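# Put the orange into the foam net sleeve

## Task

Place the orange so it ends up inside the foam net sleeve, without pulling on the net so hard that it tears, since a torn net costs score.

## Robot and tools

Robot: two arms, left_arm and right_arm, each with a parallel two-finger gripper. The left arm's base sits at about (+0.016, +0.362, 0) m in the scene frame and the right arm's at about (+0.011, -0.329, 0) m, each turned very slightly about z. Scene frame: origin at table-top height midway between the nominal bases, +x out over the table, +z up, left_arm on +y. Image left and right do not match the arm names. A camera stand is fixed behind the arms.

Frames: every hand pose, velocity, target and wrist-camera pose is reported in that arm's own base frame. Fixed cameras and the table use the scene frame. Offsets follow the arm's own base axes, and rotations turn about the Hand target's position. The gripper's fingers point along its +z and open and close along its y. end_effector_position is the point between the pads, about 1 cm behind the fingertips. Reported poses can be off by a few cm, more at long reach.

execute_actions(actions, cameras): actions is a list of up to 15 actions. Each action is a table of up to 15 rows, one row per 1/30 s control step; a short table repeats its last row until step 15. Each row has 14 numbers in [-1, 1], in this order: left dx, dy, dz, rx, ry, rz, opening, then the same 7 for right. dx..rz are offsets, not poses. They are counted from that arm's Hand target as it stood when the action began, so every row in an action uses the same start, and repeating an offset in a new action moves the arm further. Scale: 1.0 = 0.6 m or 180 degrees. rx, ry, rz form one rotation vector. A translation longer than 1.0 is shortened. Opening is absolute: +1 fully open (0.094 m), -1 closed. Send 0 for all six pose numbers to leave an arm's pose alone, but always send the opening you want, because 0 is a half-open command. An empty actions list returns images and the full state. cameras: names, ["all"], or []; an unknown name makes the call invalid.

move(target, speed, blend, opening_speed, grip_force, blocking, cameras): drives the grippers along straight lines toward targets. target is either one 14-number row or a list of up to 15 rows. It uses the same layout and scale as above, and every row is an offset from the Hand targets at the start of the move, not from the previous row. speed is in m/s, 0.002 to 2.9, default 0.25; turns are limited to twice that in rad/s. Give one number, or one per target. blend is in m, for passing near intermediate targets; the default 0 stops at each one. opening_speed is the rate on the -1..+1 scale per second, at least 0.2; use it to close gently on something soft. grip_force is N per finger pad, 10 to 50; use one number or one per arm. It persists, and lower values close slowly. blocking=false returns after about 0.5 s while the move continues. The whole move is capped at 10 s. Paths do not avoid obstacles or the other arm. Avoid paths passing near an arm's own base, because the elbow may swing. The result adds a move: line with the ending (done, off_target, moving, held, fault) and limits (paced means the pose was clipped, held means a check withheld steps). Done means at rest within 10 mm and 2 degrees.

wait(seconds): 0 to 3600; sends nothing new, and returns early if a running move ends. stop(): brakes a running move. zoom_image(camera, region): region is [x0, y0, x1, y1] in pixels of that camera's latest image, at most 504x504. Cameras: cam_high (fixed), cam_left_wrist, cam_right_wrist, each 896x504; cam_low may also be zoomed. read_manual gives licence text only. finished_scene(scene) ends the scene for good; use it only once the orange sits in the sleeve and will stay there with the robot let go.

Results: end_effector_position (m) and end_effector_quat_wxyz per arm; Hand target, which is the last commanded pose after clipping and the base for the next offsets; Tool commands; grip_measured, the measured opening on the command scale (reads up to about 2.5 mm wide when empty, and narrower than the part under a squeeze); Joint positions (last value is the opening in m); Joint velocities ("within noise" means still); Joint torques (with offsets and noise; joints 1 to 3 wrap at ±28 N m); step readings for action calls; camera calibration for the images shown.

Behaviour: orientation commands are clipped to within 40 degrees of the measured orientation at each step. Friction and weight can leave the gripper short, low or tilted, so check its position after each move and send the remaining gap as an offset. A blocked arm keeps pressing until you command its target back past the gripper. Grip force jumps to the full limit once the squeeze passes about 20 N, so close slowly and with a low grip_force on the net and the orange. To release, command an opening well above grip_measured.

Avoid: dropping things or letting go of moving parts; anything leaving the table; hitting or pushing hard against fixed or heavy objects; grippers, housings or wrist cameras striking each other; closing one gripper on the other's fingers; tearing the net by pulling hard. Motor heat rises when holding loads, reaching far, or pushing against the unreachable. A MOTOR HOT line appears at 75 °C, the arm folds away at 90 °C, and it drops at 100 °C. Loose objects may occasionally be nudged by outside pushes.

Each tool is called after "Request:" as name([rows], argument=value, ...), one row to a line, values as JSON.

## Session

Request:
execute_actions(actions=[])

Scene clock: 0.00 s.
left_arm: end_effector_position=(+0.2739, -0.3063, +0.0857) grip_measured=-0.987 end_effector_quat_wxyz=(+0.264, +0.089, +0.765, -0.581) | right_arm: end_effector_position=(+0.2847, +0.3002, +0.0861) grip_measured=-0.983 end_effector_quat_wxyz=(-0.629, +0.702, -0.324, -0.073)
Joint positions: left_arm=[-0.575 1.849 0.444 1.165 0.671 -0.877 0.001] | right_arm=[0.538 1.843 0.471 1.112 -0.699 -1.193 0.001]
Joint velocities: within noise
Joint torques (N m): no reading
Heat: left arm: 27 °C; right arm: 24 °C.
Hand target: left_arm +0.2757, -0.3072, +0.0901; +0.270, +0.092, +0.761, -0.583 | right_arm +0.2860, +0.3004, +0.0869; -0.630, +0.702, -0.325, -0.071
Tool commands: left_gripper/opening=-1.0 right_gripper/opening=-1.0
camera_calibration:
cam_left_wrist: T_world_to_cam=[[-0.45148, -0.30747, 0.83763, -0.04025], [-0.88972, 0.22621, -0.39652, 0.38886], [-0.06756, -0.92428, -0.3757, -0.14292]] pos_world=[0.31815, -0.23243, 0.13421]
cam_right_wrist: T_world_to_cam=[[0.54689, -0.0186, 0.837, -0.22295], [0.56906, -0.72504, -0.38793, 0.12933], [0.61407, 0.68846, -0.38593, -0.25839]] pos_world=[0.20701, 0.26751, 0.13706]

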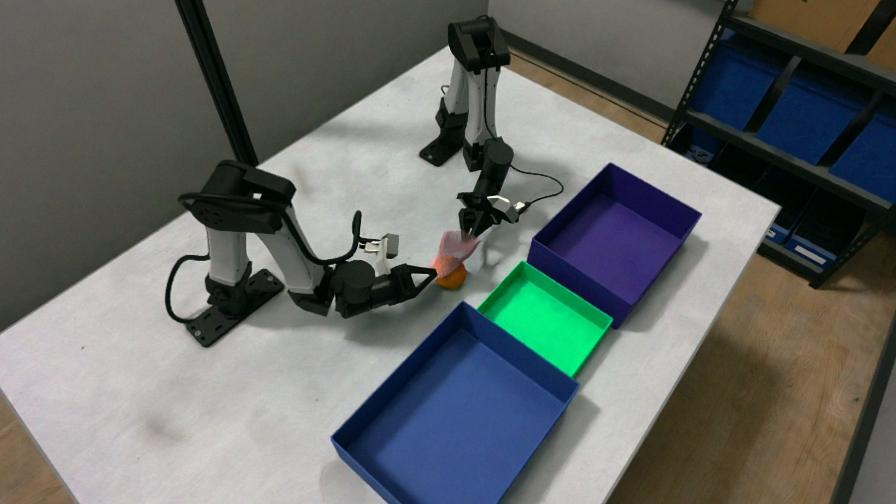

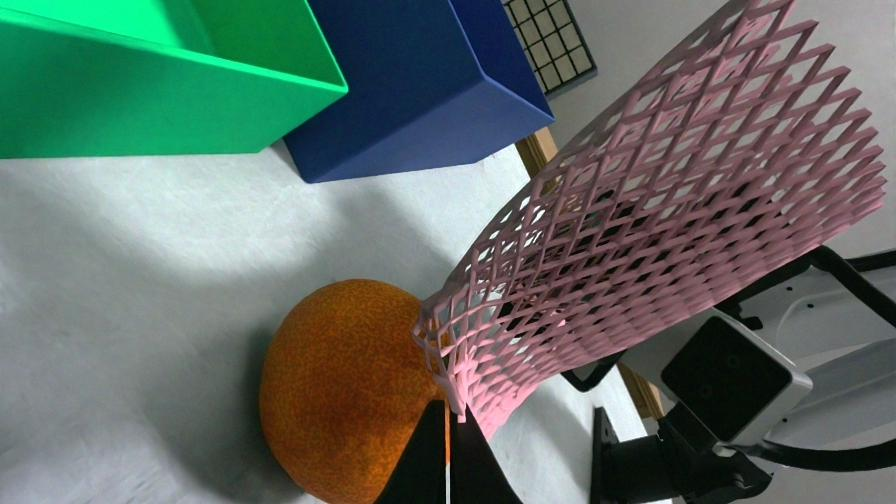

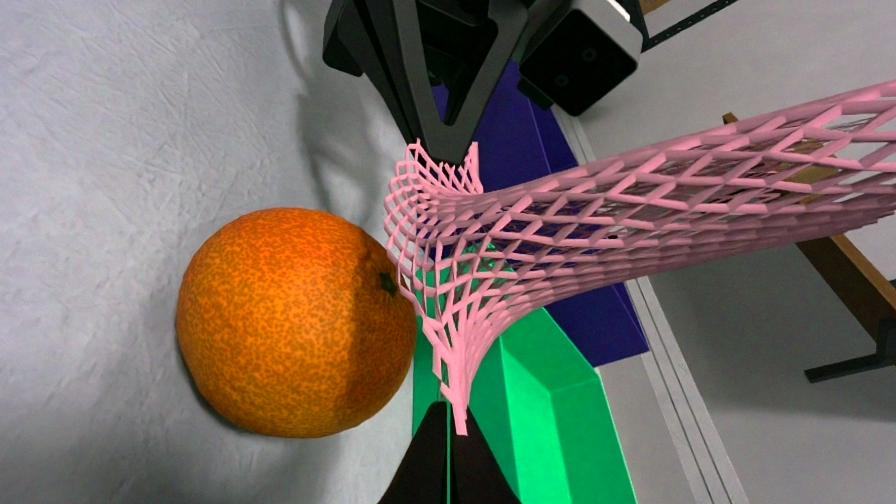

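Request:
move([
  [0.0017, 0.0, -0.025, 0.0635, 0.0204, 0, -1, -0.0033, -0.005, -0.025, -0.0633, 0.0209, 0, -1],
], speed=0.08, cameras=["all"])

Scene clock: 6.37 s.
left_arm: end_effector_position=(+0.2694, -0.3046, +0.0642) grip_measured=-0.987 end_effector_quat_wxyz=(+0.217, +0.096, +0.827, -0.510) | right_arm: end_effector_position=(+0.2780, +0.2960, +0.0654) grip_measured=-0.983 end_effector_quat_wxyz=(-0.545, +0.758, -0.351, -0.077)
Joint positions: left_arm=[-0.592 1.729 0.522 0.71 0.628 -0.744 0.001] | right_arm=[0.553 1.72 0.54 0.659 -0.655 -1.333 0.001]
Joint torques (N m): left_arm=[-0.34 -8.54 6.5 1.77 -0.18 0.2] | right_arm=[0.35 -7.94 6.35 1.54 0.21 -0.01]
Heat: left arm: 28 °C; right arm: 25 °C.
Hand target: left_arm +0.2766, -0.3072, +0.0750; +0.235, +0.100, +0.823, -0.507 | right_arm +0.2840, +0.2973, +0.0719; -0.546, +0.758, -0.351, -0.062
Off the commanded pose: left_arm 0.013 m, 2 deg | right_arm 0.009 m, 2 deg.
move: off_target (left_arm)
cam_left_wrist: T_world_to_cam=[[-0.38829, -0.45871, 0.79926, -0.08438], [-0.91362, 0.30504, -0.26878, 0.3983], [-0.12051, -0.83459, -0.53753, -0.09777]] pos_world=[0.31935, -0.2418, 0.12194]
cam_right_wrist: T_world_to_cam=[[0.61639, 0.14434, 0.7741, -0.26543], [0.55114, -0.78121, -0.29319, 0.13748], [0.56241, 0.60736, -0.56108, -0.20947]] pos_world=[0.20564, 0.27293, 0.12825]

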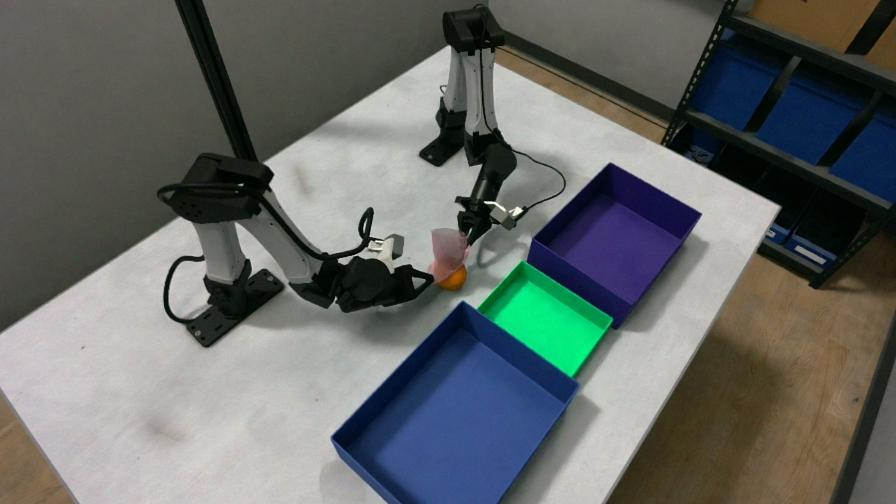

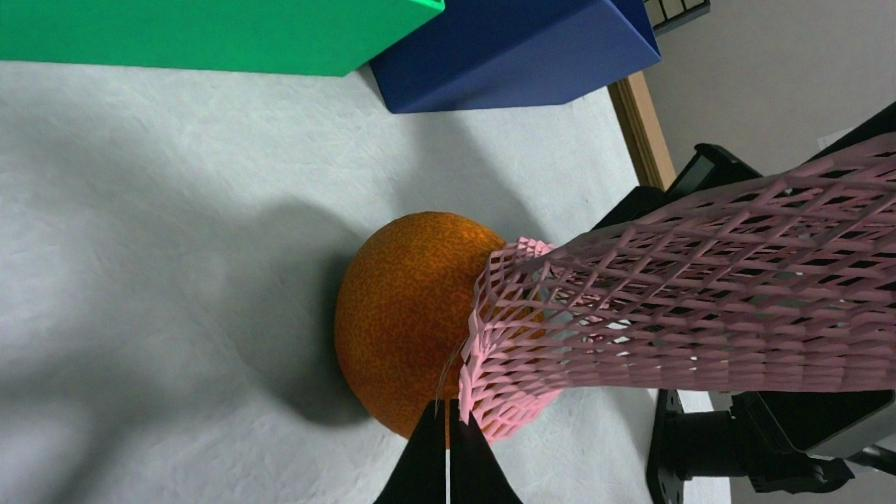

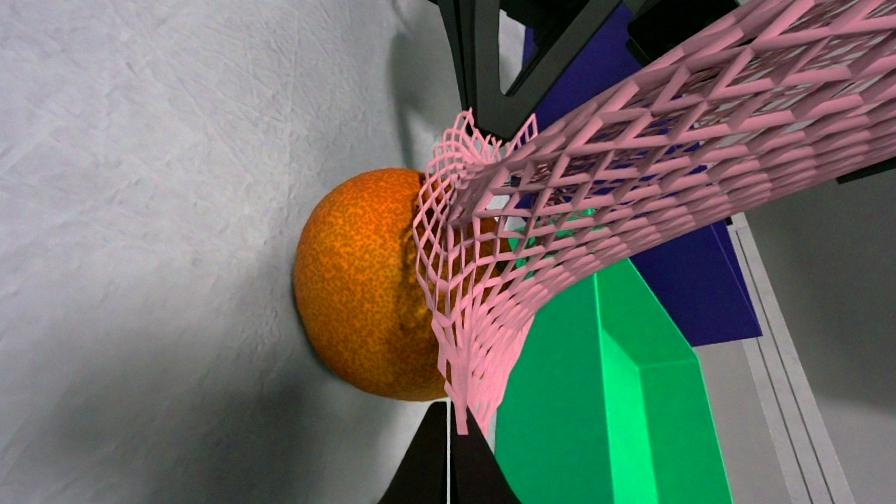

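Request:
move([
  [0.0017, 0.0, -0.0417, 0.0587, 0.0172, 0, -1, 0.0017, -0.0025, -0.0417, -0.0585, 0.0177, 0, -1],
  [-0.01, 0.0, -0.095, 0.1173, 0.0343, 0, -1, -0.0067, -0.005, -0.1, -0.1169, 0.0354, 0, -1],
], speed=0.06, blend=[0.01, 0], cameras=["all"])

Scene clock: 12.83 s.
left_arm: end_effector_position=(+0.2704, -0.3117, +0.0308) grip_measured=-0.987 end_effector_quat_wxyz=(+0.179, +0.118, +0.901, -0.378) | right_arm: end_effector_position=(+0.2824, +0.2994, +0.0281) grip_measured=-0.984 end_effector_quat_wxyz=(-0.410, +0.831, -0.373, -0.039)
Joint positions: left_arm=[-0.68 1.738 0.721 0.221 0.428 -0.596 0.001] | right_arm=[0.631 1.749 0.736 0.191 -0.447 -1.489 0.001]
Joint torques (N m): left_arm=[-0.35 -5.2 6.69 1.28 -0.25 0.18] | right_arm=[0.59 -4.68 6.49 1.07 0.24 0.06]
Heat: left arm: 29 °C; right arm: 25 °C.
Hand target: left_arm +0.2705, -0.3073, +0.0180; +0.168, +0.114, +0.914, -0.352 | right_arm +0.2800, +0.2944, +0.0119; -0.378, +0.841, -0.386, -0.038
Off the commanded pose: left_arm 0.014 m, 4 deg | right_arm 0.017 m, 4 deg.
move: off_target (left_arm, right_arm)
cam_left_wrist: T_world_to_cam=[[-0.35671, -0.68328, 0.6371, -0.13414], [-0.92129, 0.37035, -0.11863, 0.41012], [-0.15489, -0.62927, -0.7616, -0.04129]] pos_world=[0.3236, -0.26953, 0.10267]
cam_right_wrist: T_world_to_cam=[[0.65321, 0.37107, 0.66002, -0.31488], [0.54042, -0.83902, -0.06314, 0.14067], [0.53034, 0.39793, -0.74859, -0.15801]] pos_world=[0.21346, 0.29774, 0.09842]

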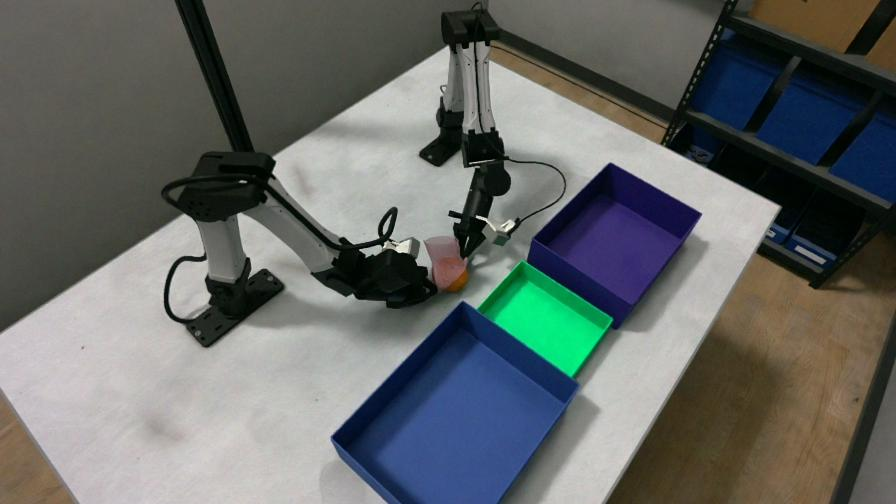

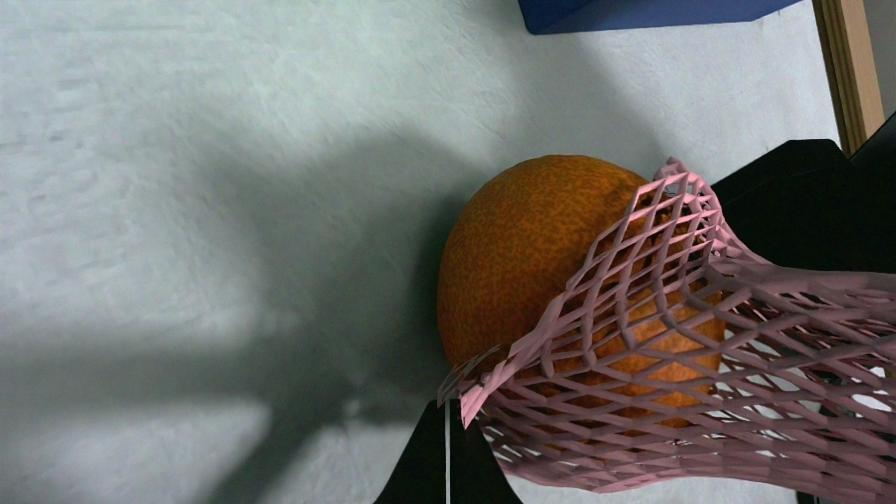

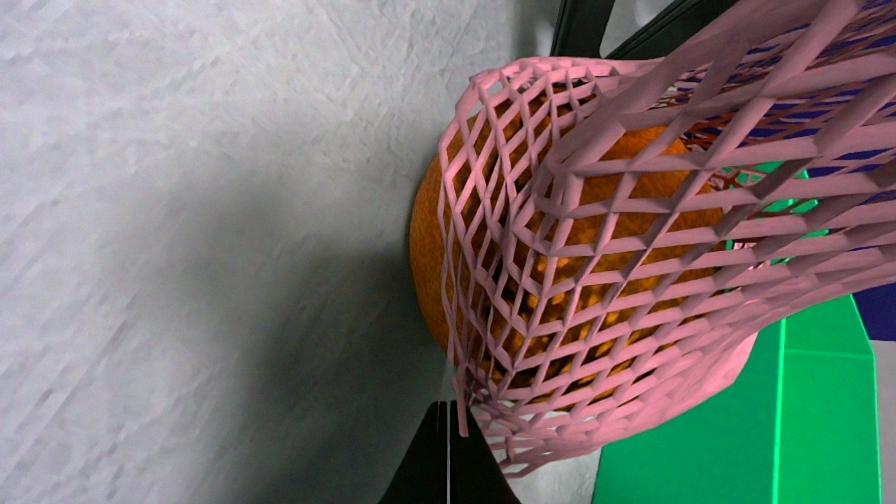

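Request:
move([
  [0.0217, 0.0, -0.0267, 0, 0, 0, -1, 0.02, -0.0033, -0.03, 0, 0, 0, -1],
], speed=0.05, cameras=["all"])

Scene clock: 17.20 s.
left_arm: end_effector_position=(+0.2823, -0.3145, +0.0162) grip_measured=-0.987 end_effector_quat_wxyz=(+0.182, +0.122, +0.902, -0.372) | right_arm: end_effector_position=(+0.2942, +0.3025, +0.0130) grip_measured=-0.984 end_effector_quat_wxyz=(-0.411, +0.834, -0.368, -0.032)
Joint positions: left_arm=[-0.668 1.818 0.752 0.259 0.427 -0.573 0.001] | right_arm=[0.62 1.832 0.76 0.25 -0.447 -1.512 0.001]
Joint torques (N m): left_arm=[0.7 -5.41 6 1.37 -0.09 0.18] | right_arm=[-0.92 -5.03 5.49 1.06 0.06 0.08]
Heat: left arm: 30 °C; right arm: 25 °C.
Hand target: left_arm +0.2836, -0.3073, +0.0020; +0.168, +0.114, +0.914, -0.352 | right_arm +0.2919, +0.2923, -0.0062; -0.378, +0.841, -0.386, -0.038
Off the commanded pose: left_arm 0.016 m, 3 deg | right_arm 0.022 m, 4 deg.
move: off_target (left_arm, right_arm)
cam_left_wrist: T_world_to_cam=[[-0.36323, -0.69019, 0.62586, -0.1226], [-0.91961, 0.37346, -0.12187, 0.42098], [-0.14961, -0.61981, -0.77036, -0.0508]] pos_world=[0.33501, -0.27332, 0.0889]
cam_right_wrist: T_world_to_cam=[[0.64021, 0.37806, 0.66874, -0.31215], [0.54528, -0.83682, -0.04893, 0.1336], [0.54112, 0.39598, -0.74189, -0.17937]] pos_world=[0.22405, 0.30084, 0.08221]

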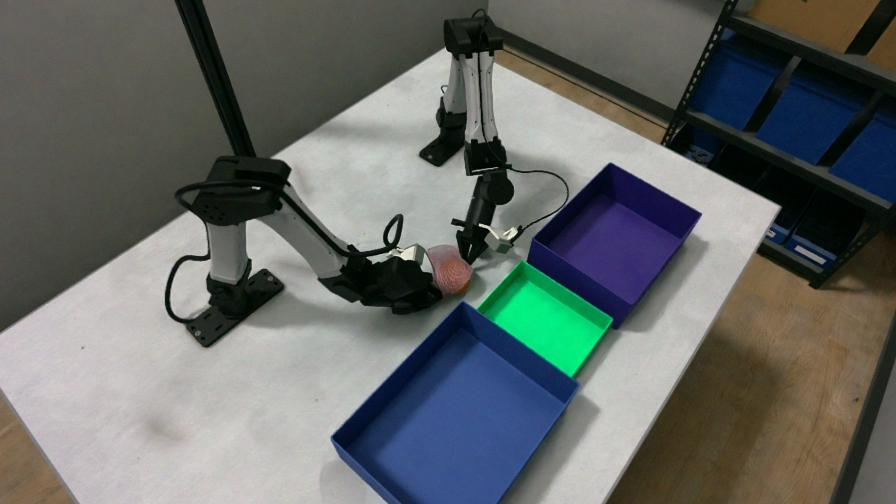

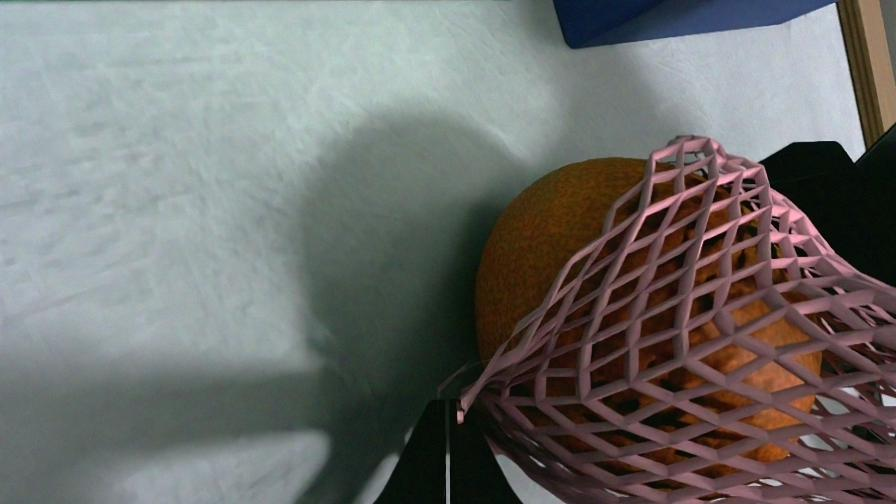

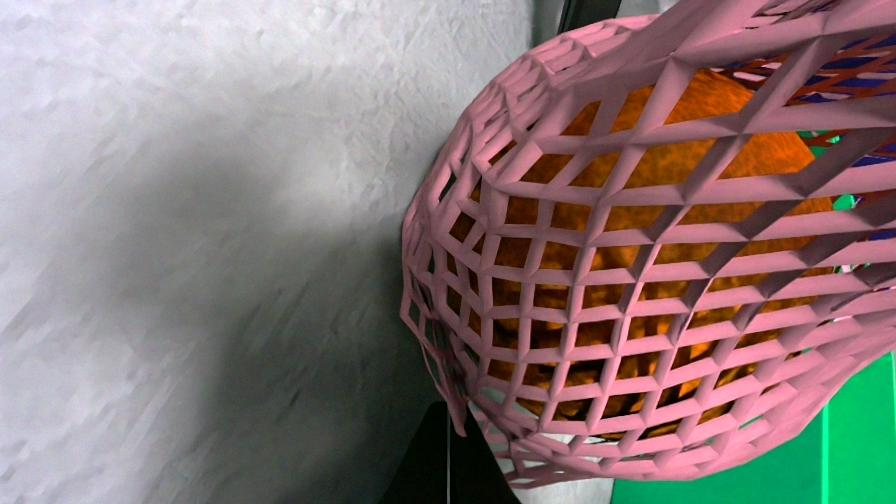

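Request:
move([
  [0.025, 0.0, 0.0, 0, 0, 0, -1, 0.025, 0.0, 0.004, 0, 0, 0, -1],
], speed=0.05, cameras=["all"])

Scene clock: 21.83 s.
left_arm: end_effector_position=(+0.2987, -0.3136, +0.0147) grip_measured=-0.987 end_effector_quat_wxyz=(+0.186, +0.120, +0.903, -0.369) | right_arm: end_effector_position=(+0.3092, +0.3006, +0.0118) grip_measured=-0.984 end_effector_quat_wxyz=(-0.406, +0.834, -0.372, -0.028)
Joint positions: left_arm=[-0.639 1.858 0.801 0.245 0.436 -0.552 0.001] | right_arm=[0.595 1.865 0.814 0.213 -0.451 -1.533 0.001]
Joint torques (N m): left_arm=[0.73 -6.04 6.45 1.25 0.02 0.18] | right_arm=[-1.21 -5.67 6.11 1.01 -0.07 0.08]
Heat: left arm: 30 °C; right arm: 26 °C.
Hand target: left_arm +0.2987, -0.3072, +0.0020; +0.168, +0.114, +0.914, -0.352 | right_arm +0.3069, +0.2924, -0.0037; -0.378, +0.841, -0.386, -0.038
Off the commanded pose: left_arm 0.014 m, 3 deg | right_arm 0.018 m, 4 deg.
move: off_target (left_arm, right_arm)
cam_left_wrist: T_world_to_cam=[[-0.36225, -0.69511, 0.62097, -0.1169], [-0.92165, 0.36654, -0.12735, 0.43405], [-0.13909, -0.61844, -0.77342, -0.05166]] pos_world=[0.3505, -0.2723, 0.08792]
cam_right_wrist: T_world_to_cam=[[0.64364, 0.38027, 0.66417, -0.32192], [0.53765, -0.84227, -0.03879, 0.12766], [0.54466, 0.38206, -0.74658, -0.18453]] pos_world=[0.23907, 0.30045, 0.08099]

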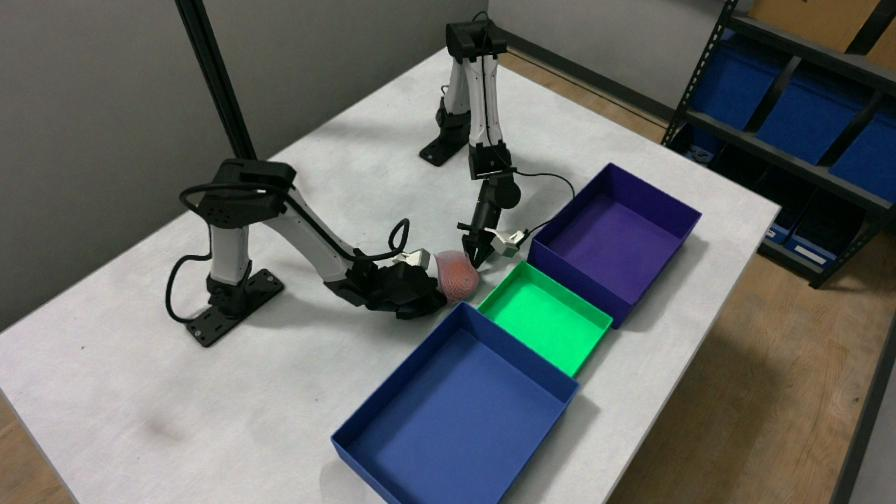

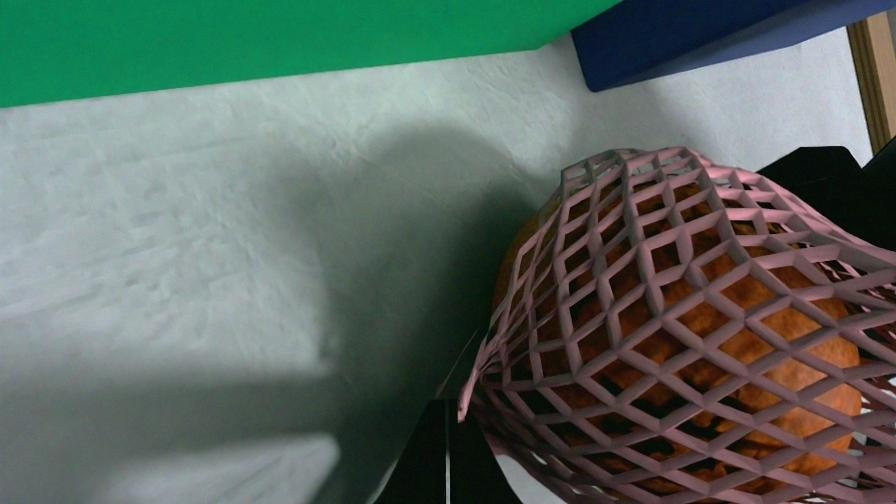

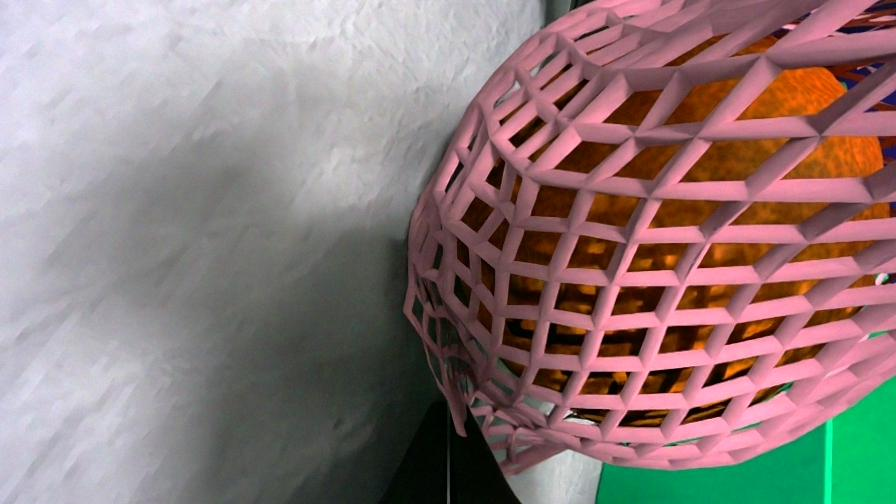

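Request:
zoom_image(camera="cam_left_wrist", region=[440, 120, 780, 440])

Request:
zoom_image(camera="cam_high", region=[400, 220, 520, 330])

Scaled by 1.482.

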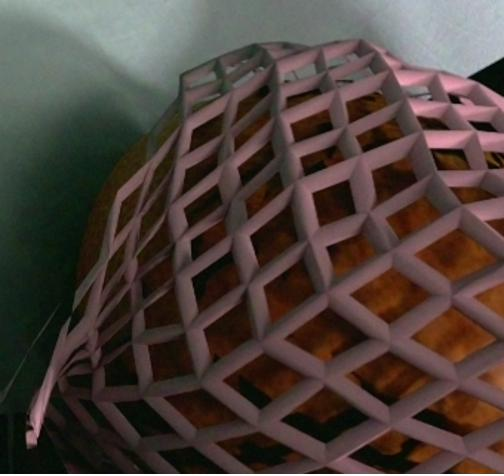

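Scaled by 4.200.

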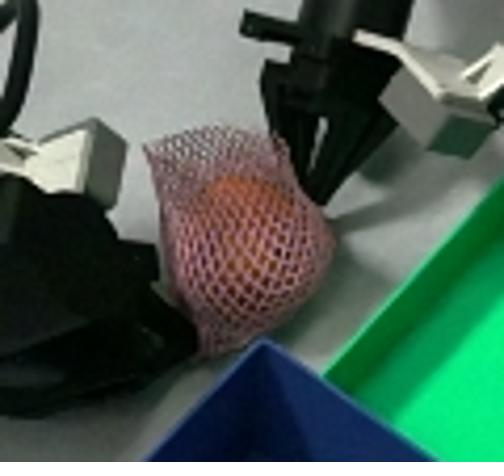

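Request:
move([
  [0.0113, -0.0193, 0.0427, 0, 0, 0, -1, 0.0097, 0.0163, 0.0407, 0, 0, 0, -1],
  [0.0113, -0.0193, 0.0427, 0, 0, 0, -0.83, 0.0097, 0.0163, 0.0407, 0, 0, 0, -0.83],
], speed=0.06, cameras=["all"])

Scene clock: 27.90 s.
left_arm: end_effector_position=(+0.2996, -0.3144, +0.0174) grip_measured=-0.832 end_effector_quat_wxyz=(+0.157, +0.113, +0.916, -0.351) | right_arm: end_effector_position=(+0.3102, +0.3013, +0.0150) grip_measured=-0.831 end_effector_quat_wxyz=(-0.380, +0.841, -0.383, -0.044)
Joint positions: left_arm=[-0.641 1.858 0.882 0.087 0.432 -0.551 0.008] | right_arm=[0.595 1.865 0.885 0.077 -0.451 -1.534 0.008]
Joint torques (N m): left_arm=[-0.42 -9.46 7.19 1.49 -0.03 0.04] | right_arm=[0.36 -9.39 6.95 1.18 0.07 0.16]
Heat: left arm: 30 °C; right arm: 26 °C.
Hand target: left_arm +0.3054, -0.3188, +0.0276; +0.168, +0.114, +0.914, -0.352 | right_arm +0.3128, +0.3022, +0.0207; -0.378, +0.841, -0.386, -0.038
Off the commanded pose: left_arm 0.013 m, 1 deg | right_arm 0.006 m, 1 deg.
move: off_target (left_arm)
cam_left_wrist: T_world_to_cam=[[-0.32543, -0.72489, 0.60715, -0.13894], [-0.92738, 0.37002, -0.05529, 0.43705], [-0.18458, -0.58105, -0.79266, -0.02413]] pos_world=[0.35564, -0.27645, 0.08939]
cam_right_wrist: T_world_to_cam=[[0.67774, 0.40376, 0.61453, -0.34191], [0.53585, -0.84351, -0.03676, 0.12877], [0.50352, 0.35421, -0.78804, -0.16115]] pos_world=[0.24387, 0.30375, 0.08786]

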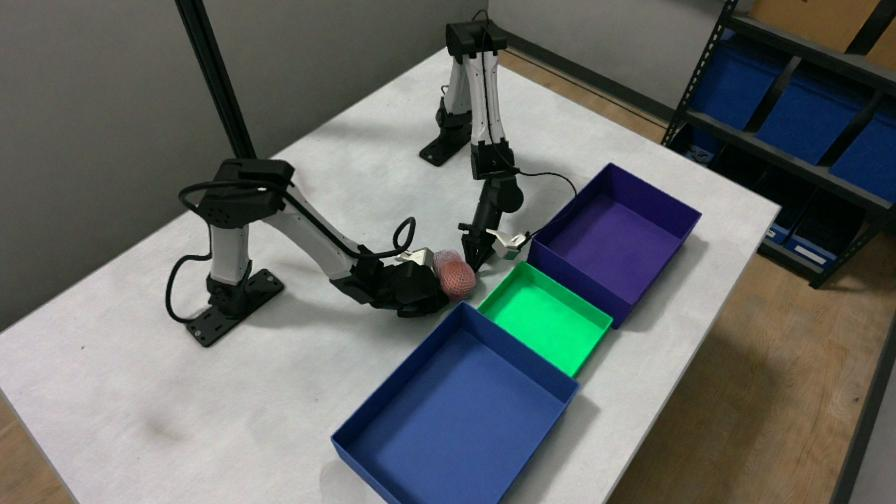

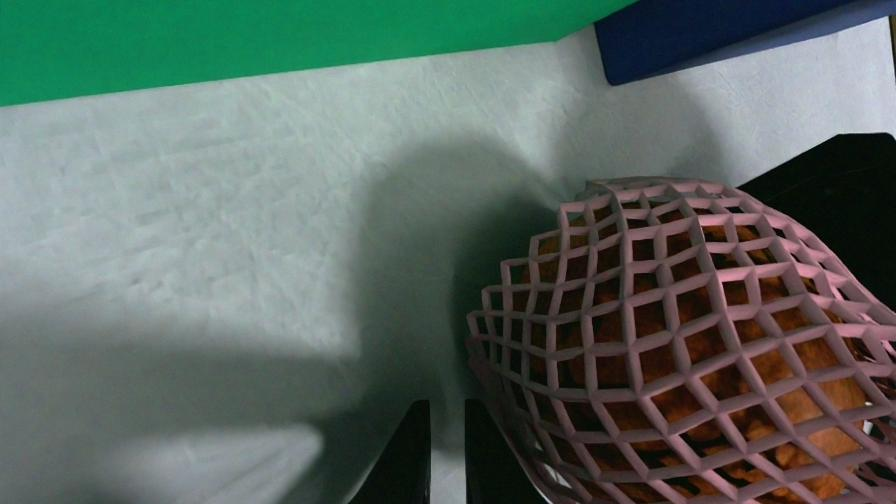

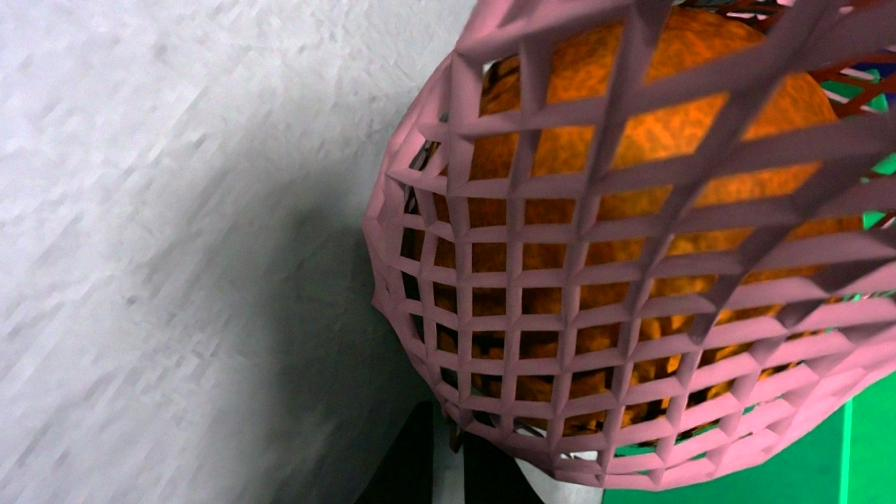

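Request:
zoom_image(camera="cam_right_wrist", region=[340, 330, 560, 504])

Request:
zoom_image(camera="cam_left_wrist", region=[340, 290, 600, 504])

Scaled by 2.291.

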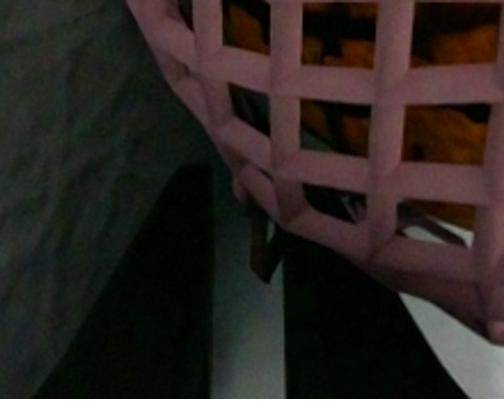

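Scaled by 1.938.

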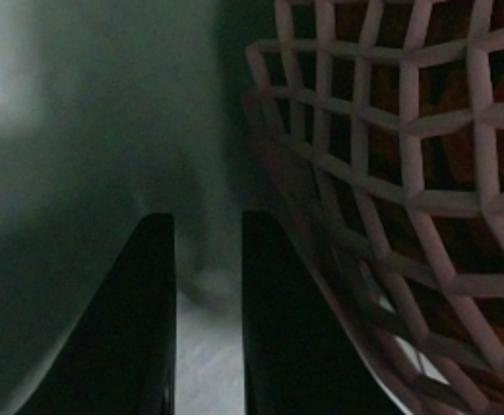

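Request:
move([
  [-0.0208, 0.0679, 0.0704, 0, 0, 0, -0.83, -0.0217, -0.0673, 0.0708, 0, 0, 0, -0.83],
  [-0.0416, 0.1358, 0.1408, 0, 0, 0, -0.83, -0.0434, -0.1346, 0.1416, 0, 0, 0, -0.83],
], speed=[0.06, 0.15], blend=[0.02, 0], cameras=["all"])

Scene clock: 31.33 s.
left_arm: end_effector_position=(+0.2810, -0.2378, +0.1049) grip_measured=-0.832 end_effector_quat_wxyz=(+0.164, +0.108, +0.917, -0.347) | right_arm: end_effector_position=(+0.2851, +0.2215, +0.0980) grip_measured=-0.831 end_effector_quat_wxyz=(-0.369, +0.842, -0.392, -0.041)
Joint positions: left_arm=[-0.463 1.461 0.865 -0.356 0.524 -0.4 0.008] | right_arm=[0.412 1.471 0.867 -0.397 -0.536 -1.698 0.008]
Joint torques (N m): left_arm=[0.35 -7.16 6.71 1.44 0.29 0.17] | right_arm=[-0.81 -6.71 7.17 1.27 -0.29 0.01]
Heat: left arm: 31 °C; right arm: 26 °C.
Hand target: left_arm +0.2805, -0.2373, +0.1120; +0.168, +0.114, +0.914, -0.352 | right_arm +0.2868, +0.2214, +0.1056; -0.378, +0.841, -0.386, -0.038
Off the commanded pose: left_arm 0.007 m, 1 deg | right_arm 0.008 m, 1 deg.
move: done
cam_left_wrist: T_world_to_cam=[[-0.32045, -0.73228, 0.6009, -0.14502], [-0.93212, 0.35674, -0.06234, 0.39521], [-0.16872, -0.58009, -0.79689, 0.08249]] pos_world=[0.33583, -0.19933, 0.17751]
cam_right_wrist: T_world_to_cam=[[0.69054, 0.40701, 0.59791, -0.34635], [0.52269, -0.8522, -0.02356, 0.08233], [0.49995, 0.32879, -0.80122, -0.04692]] pos_world=[0.21959, 0.22655, 0.17143]

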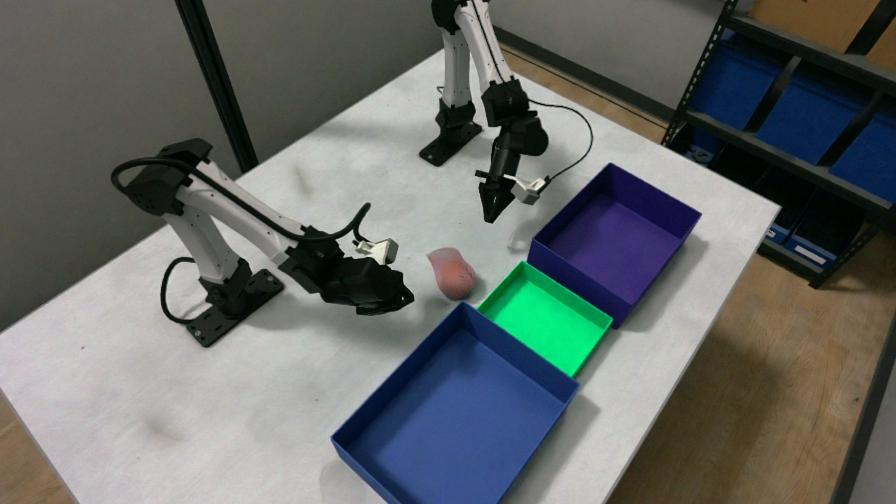

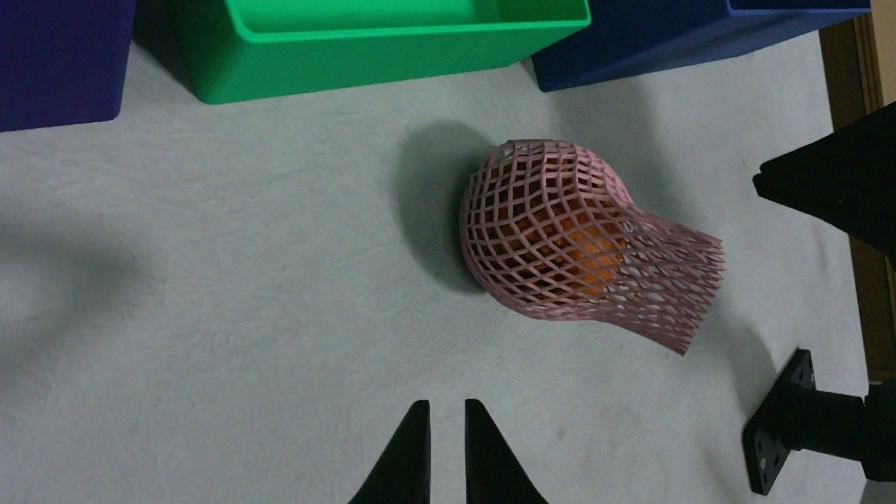

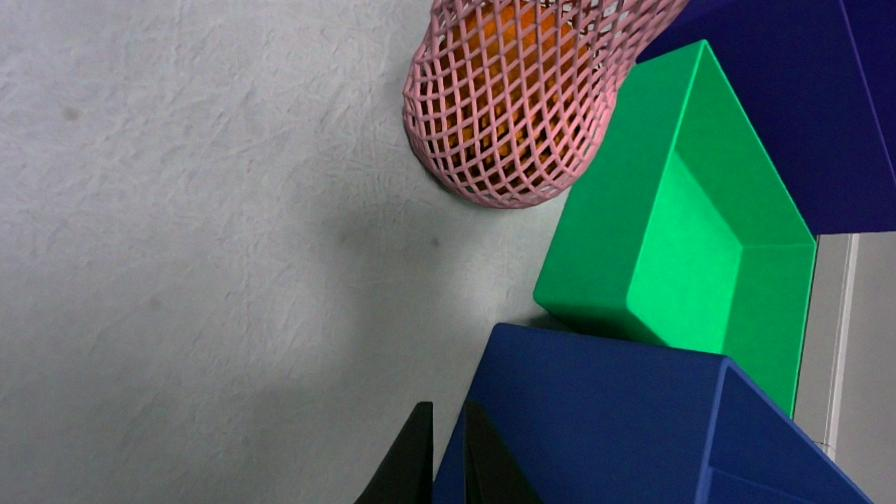

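Request:
finished_scene(scene=2)

The scene is finished: the task was done.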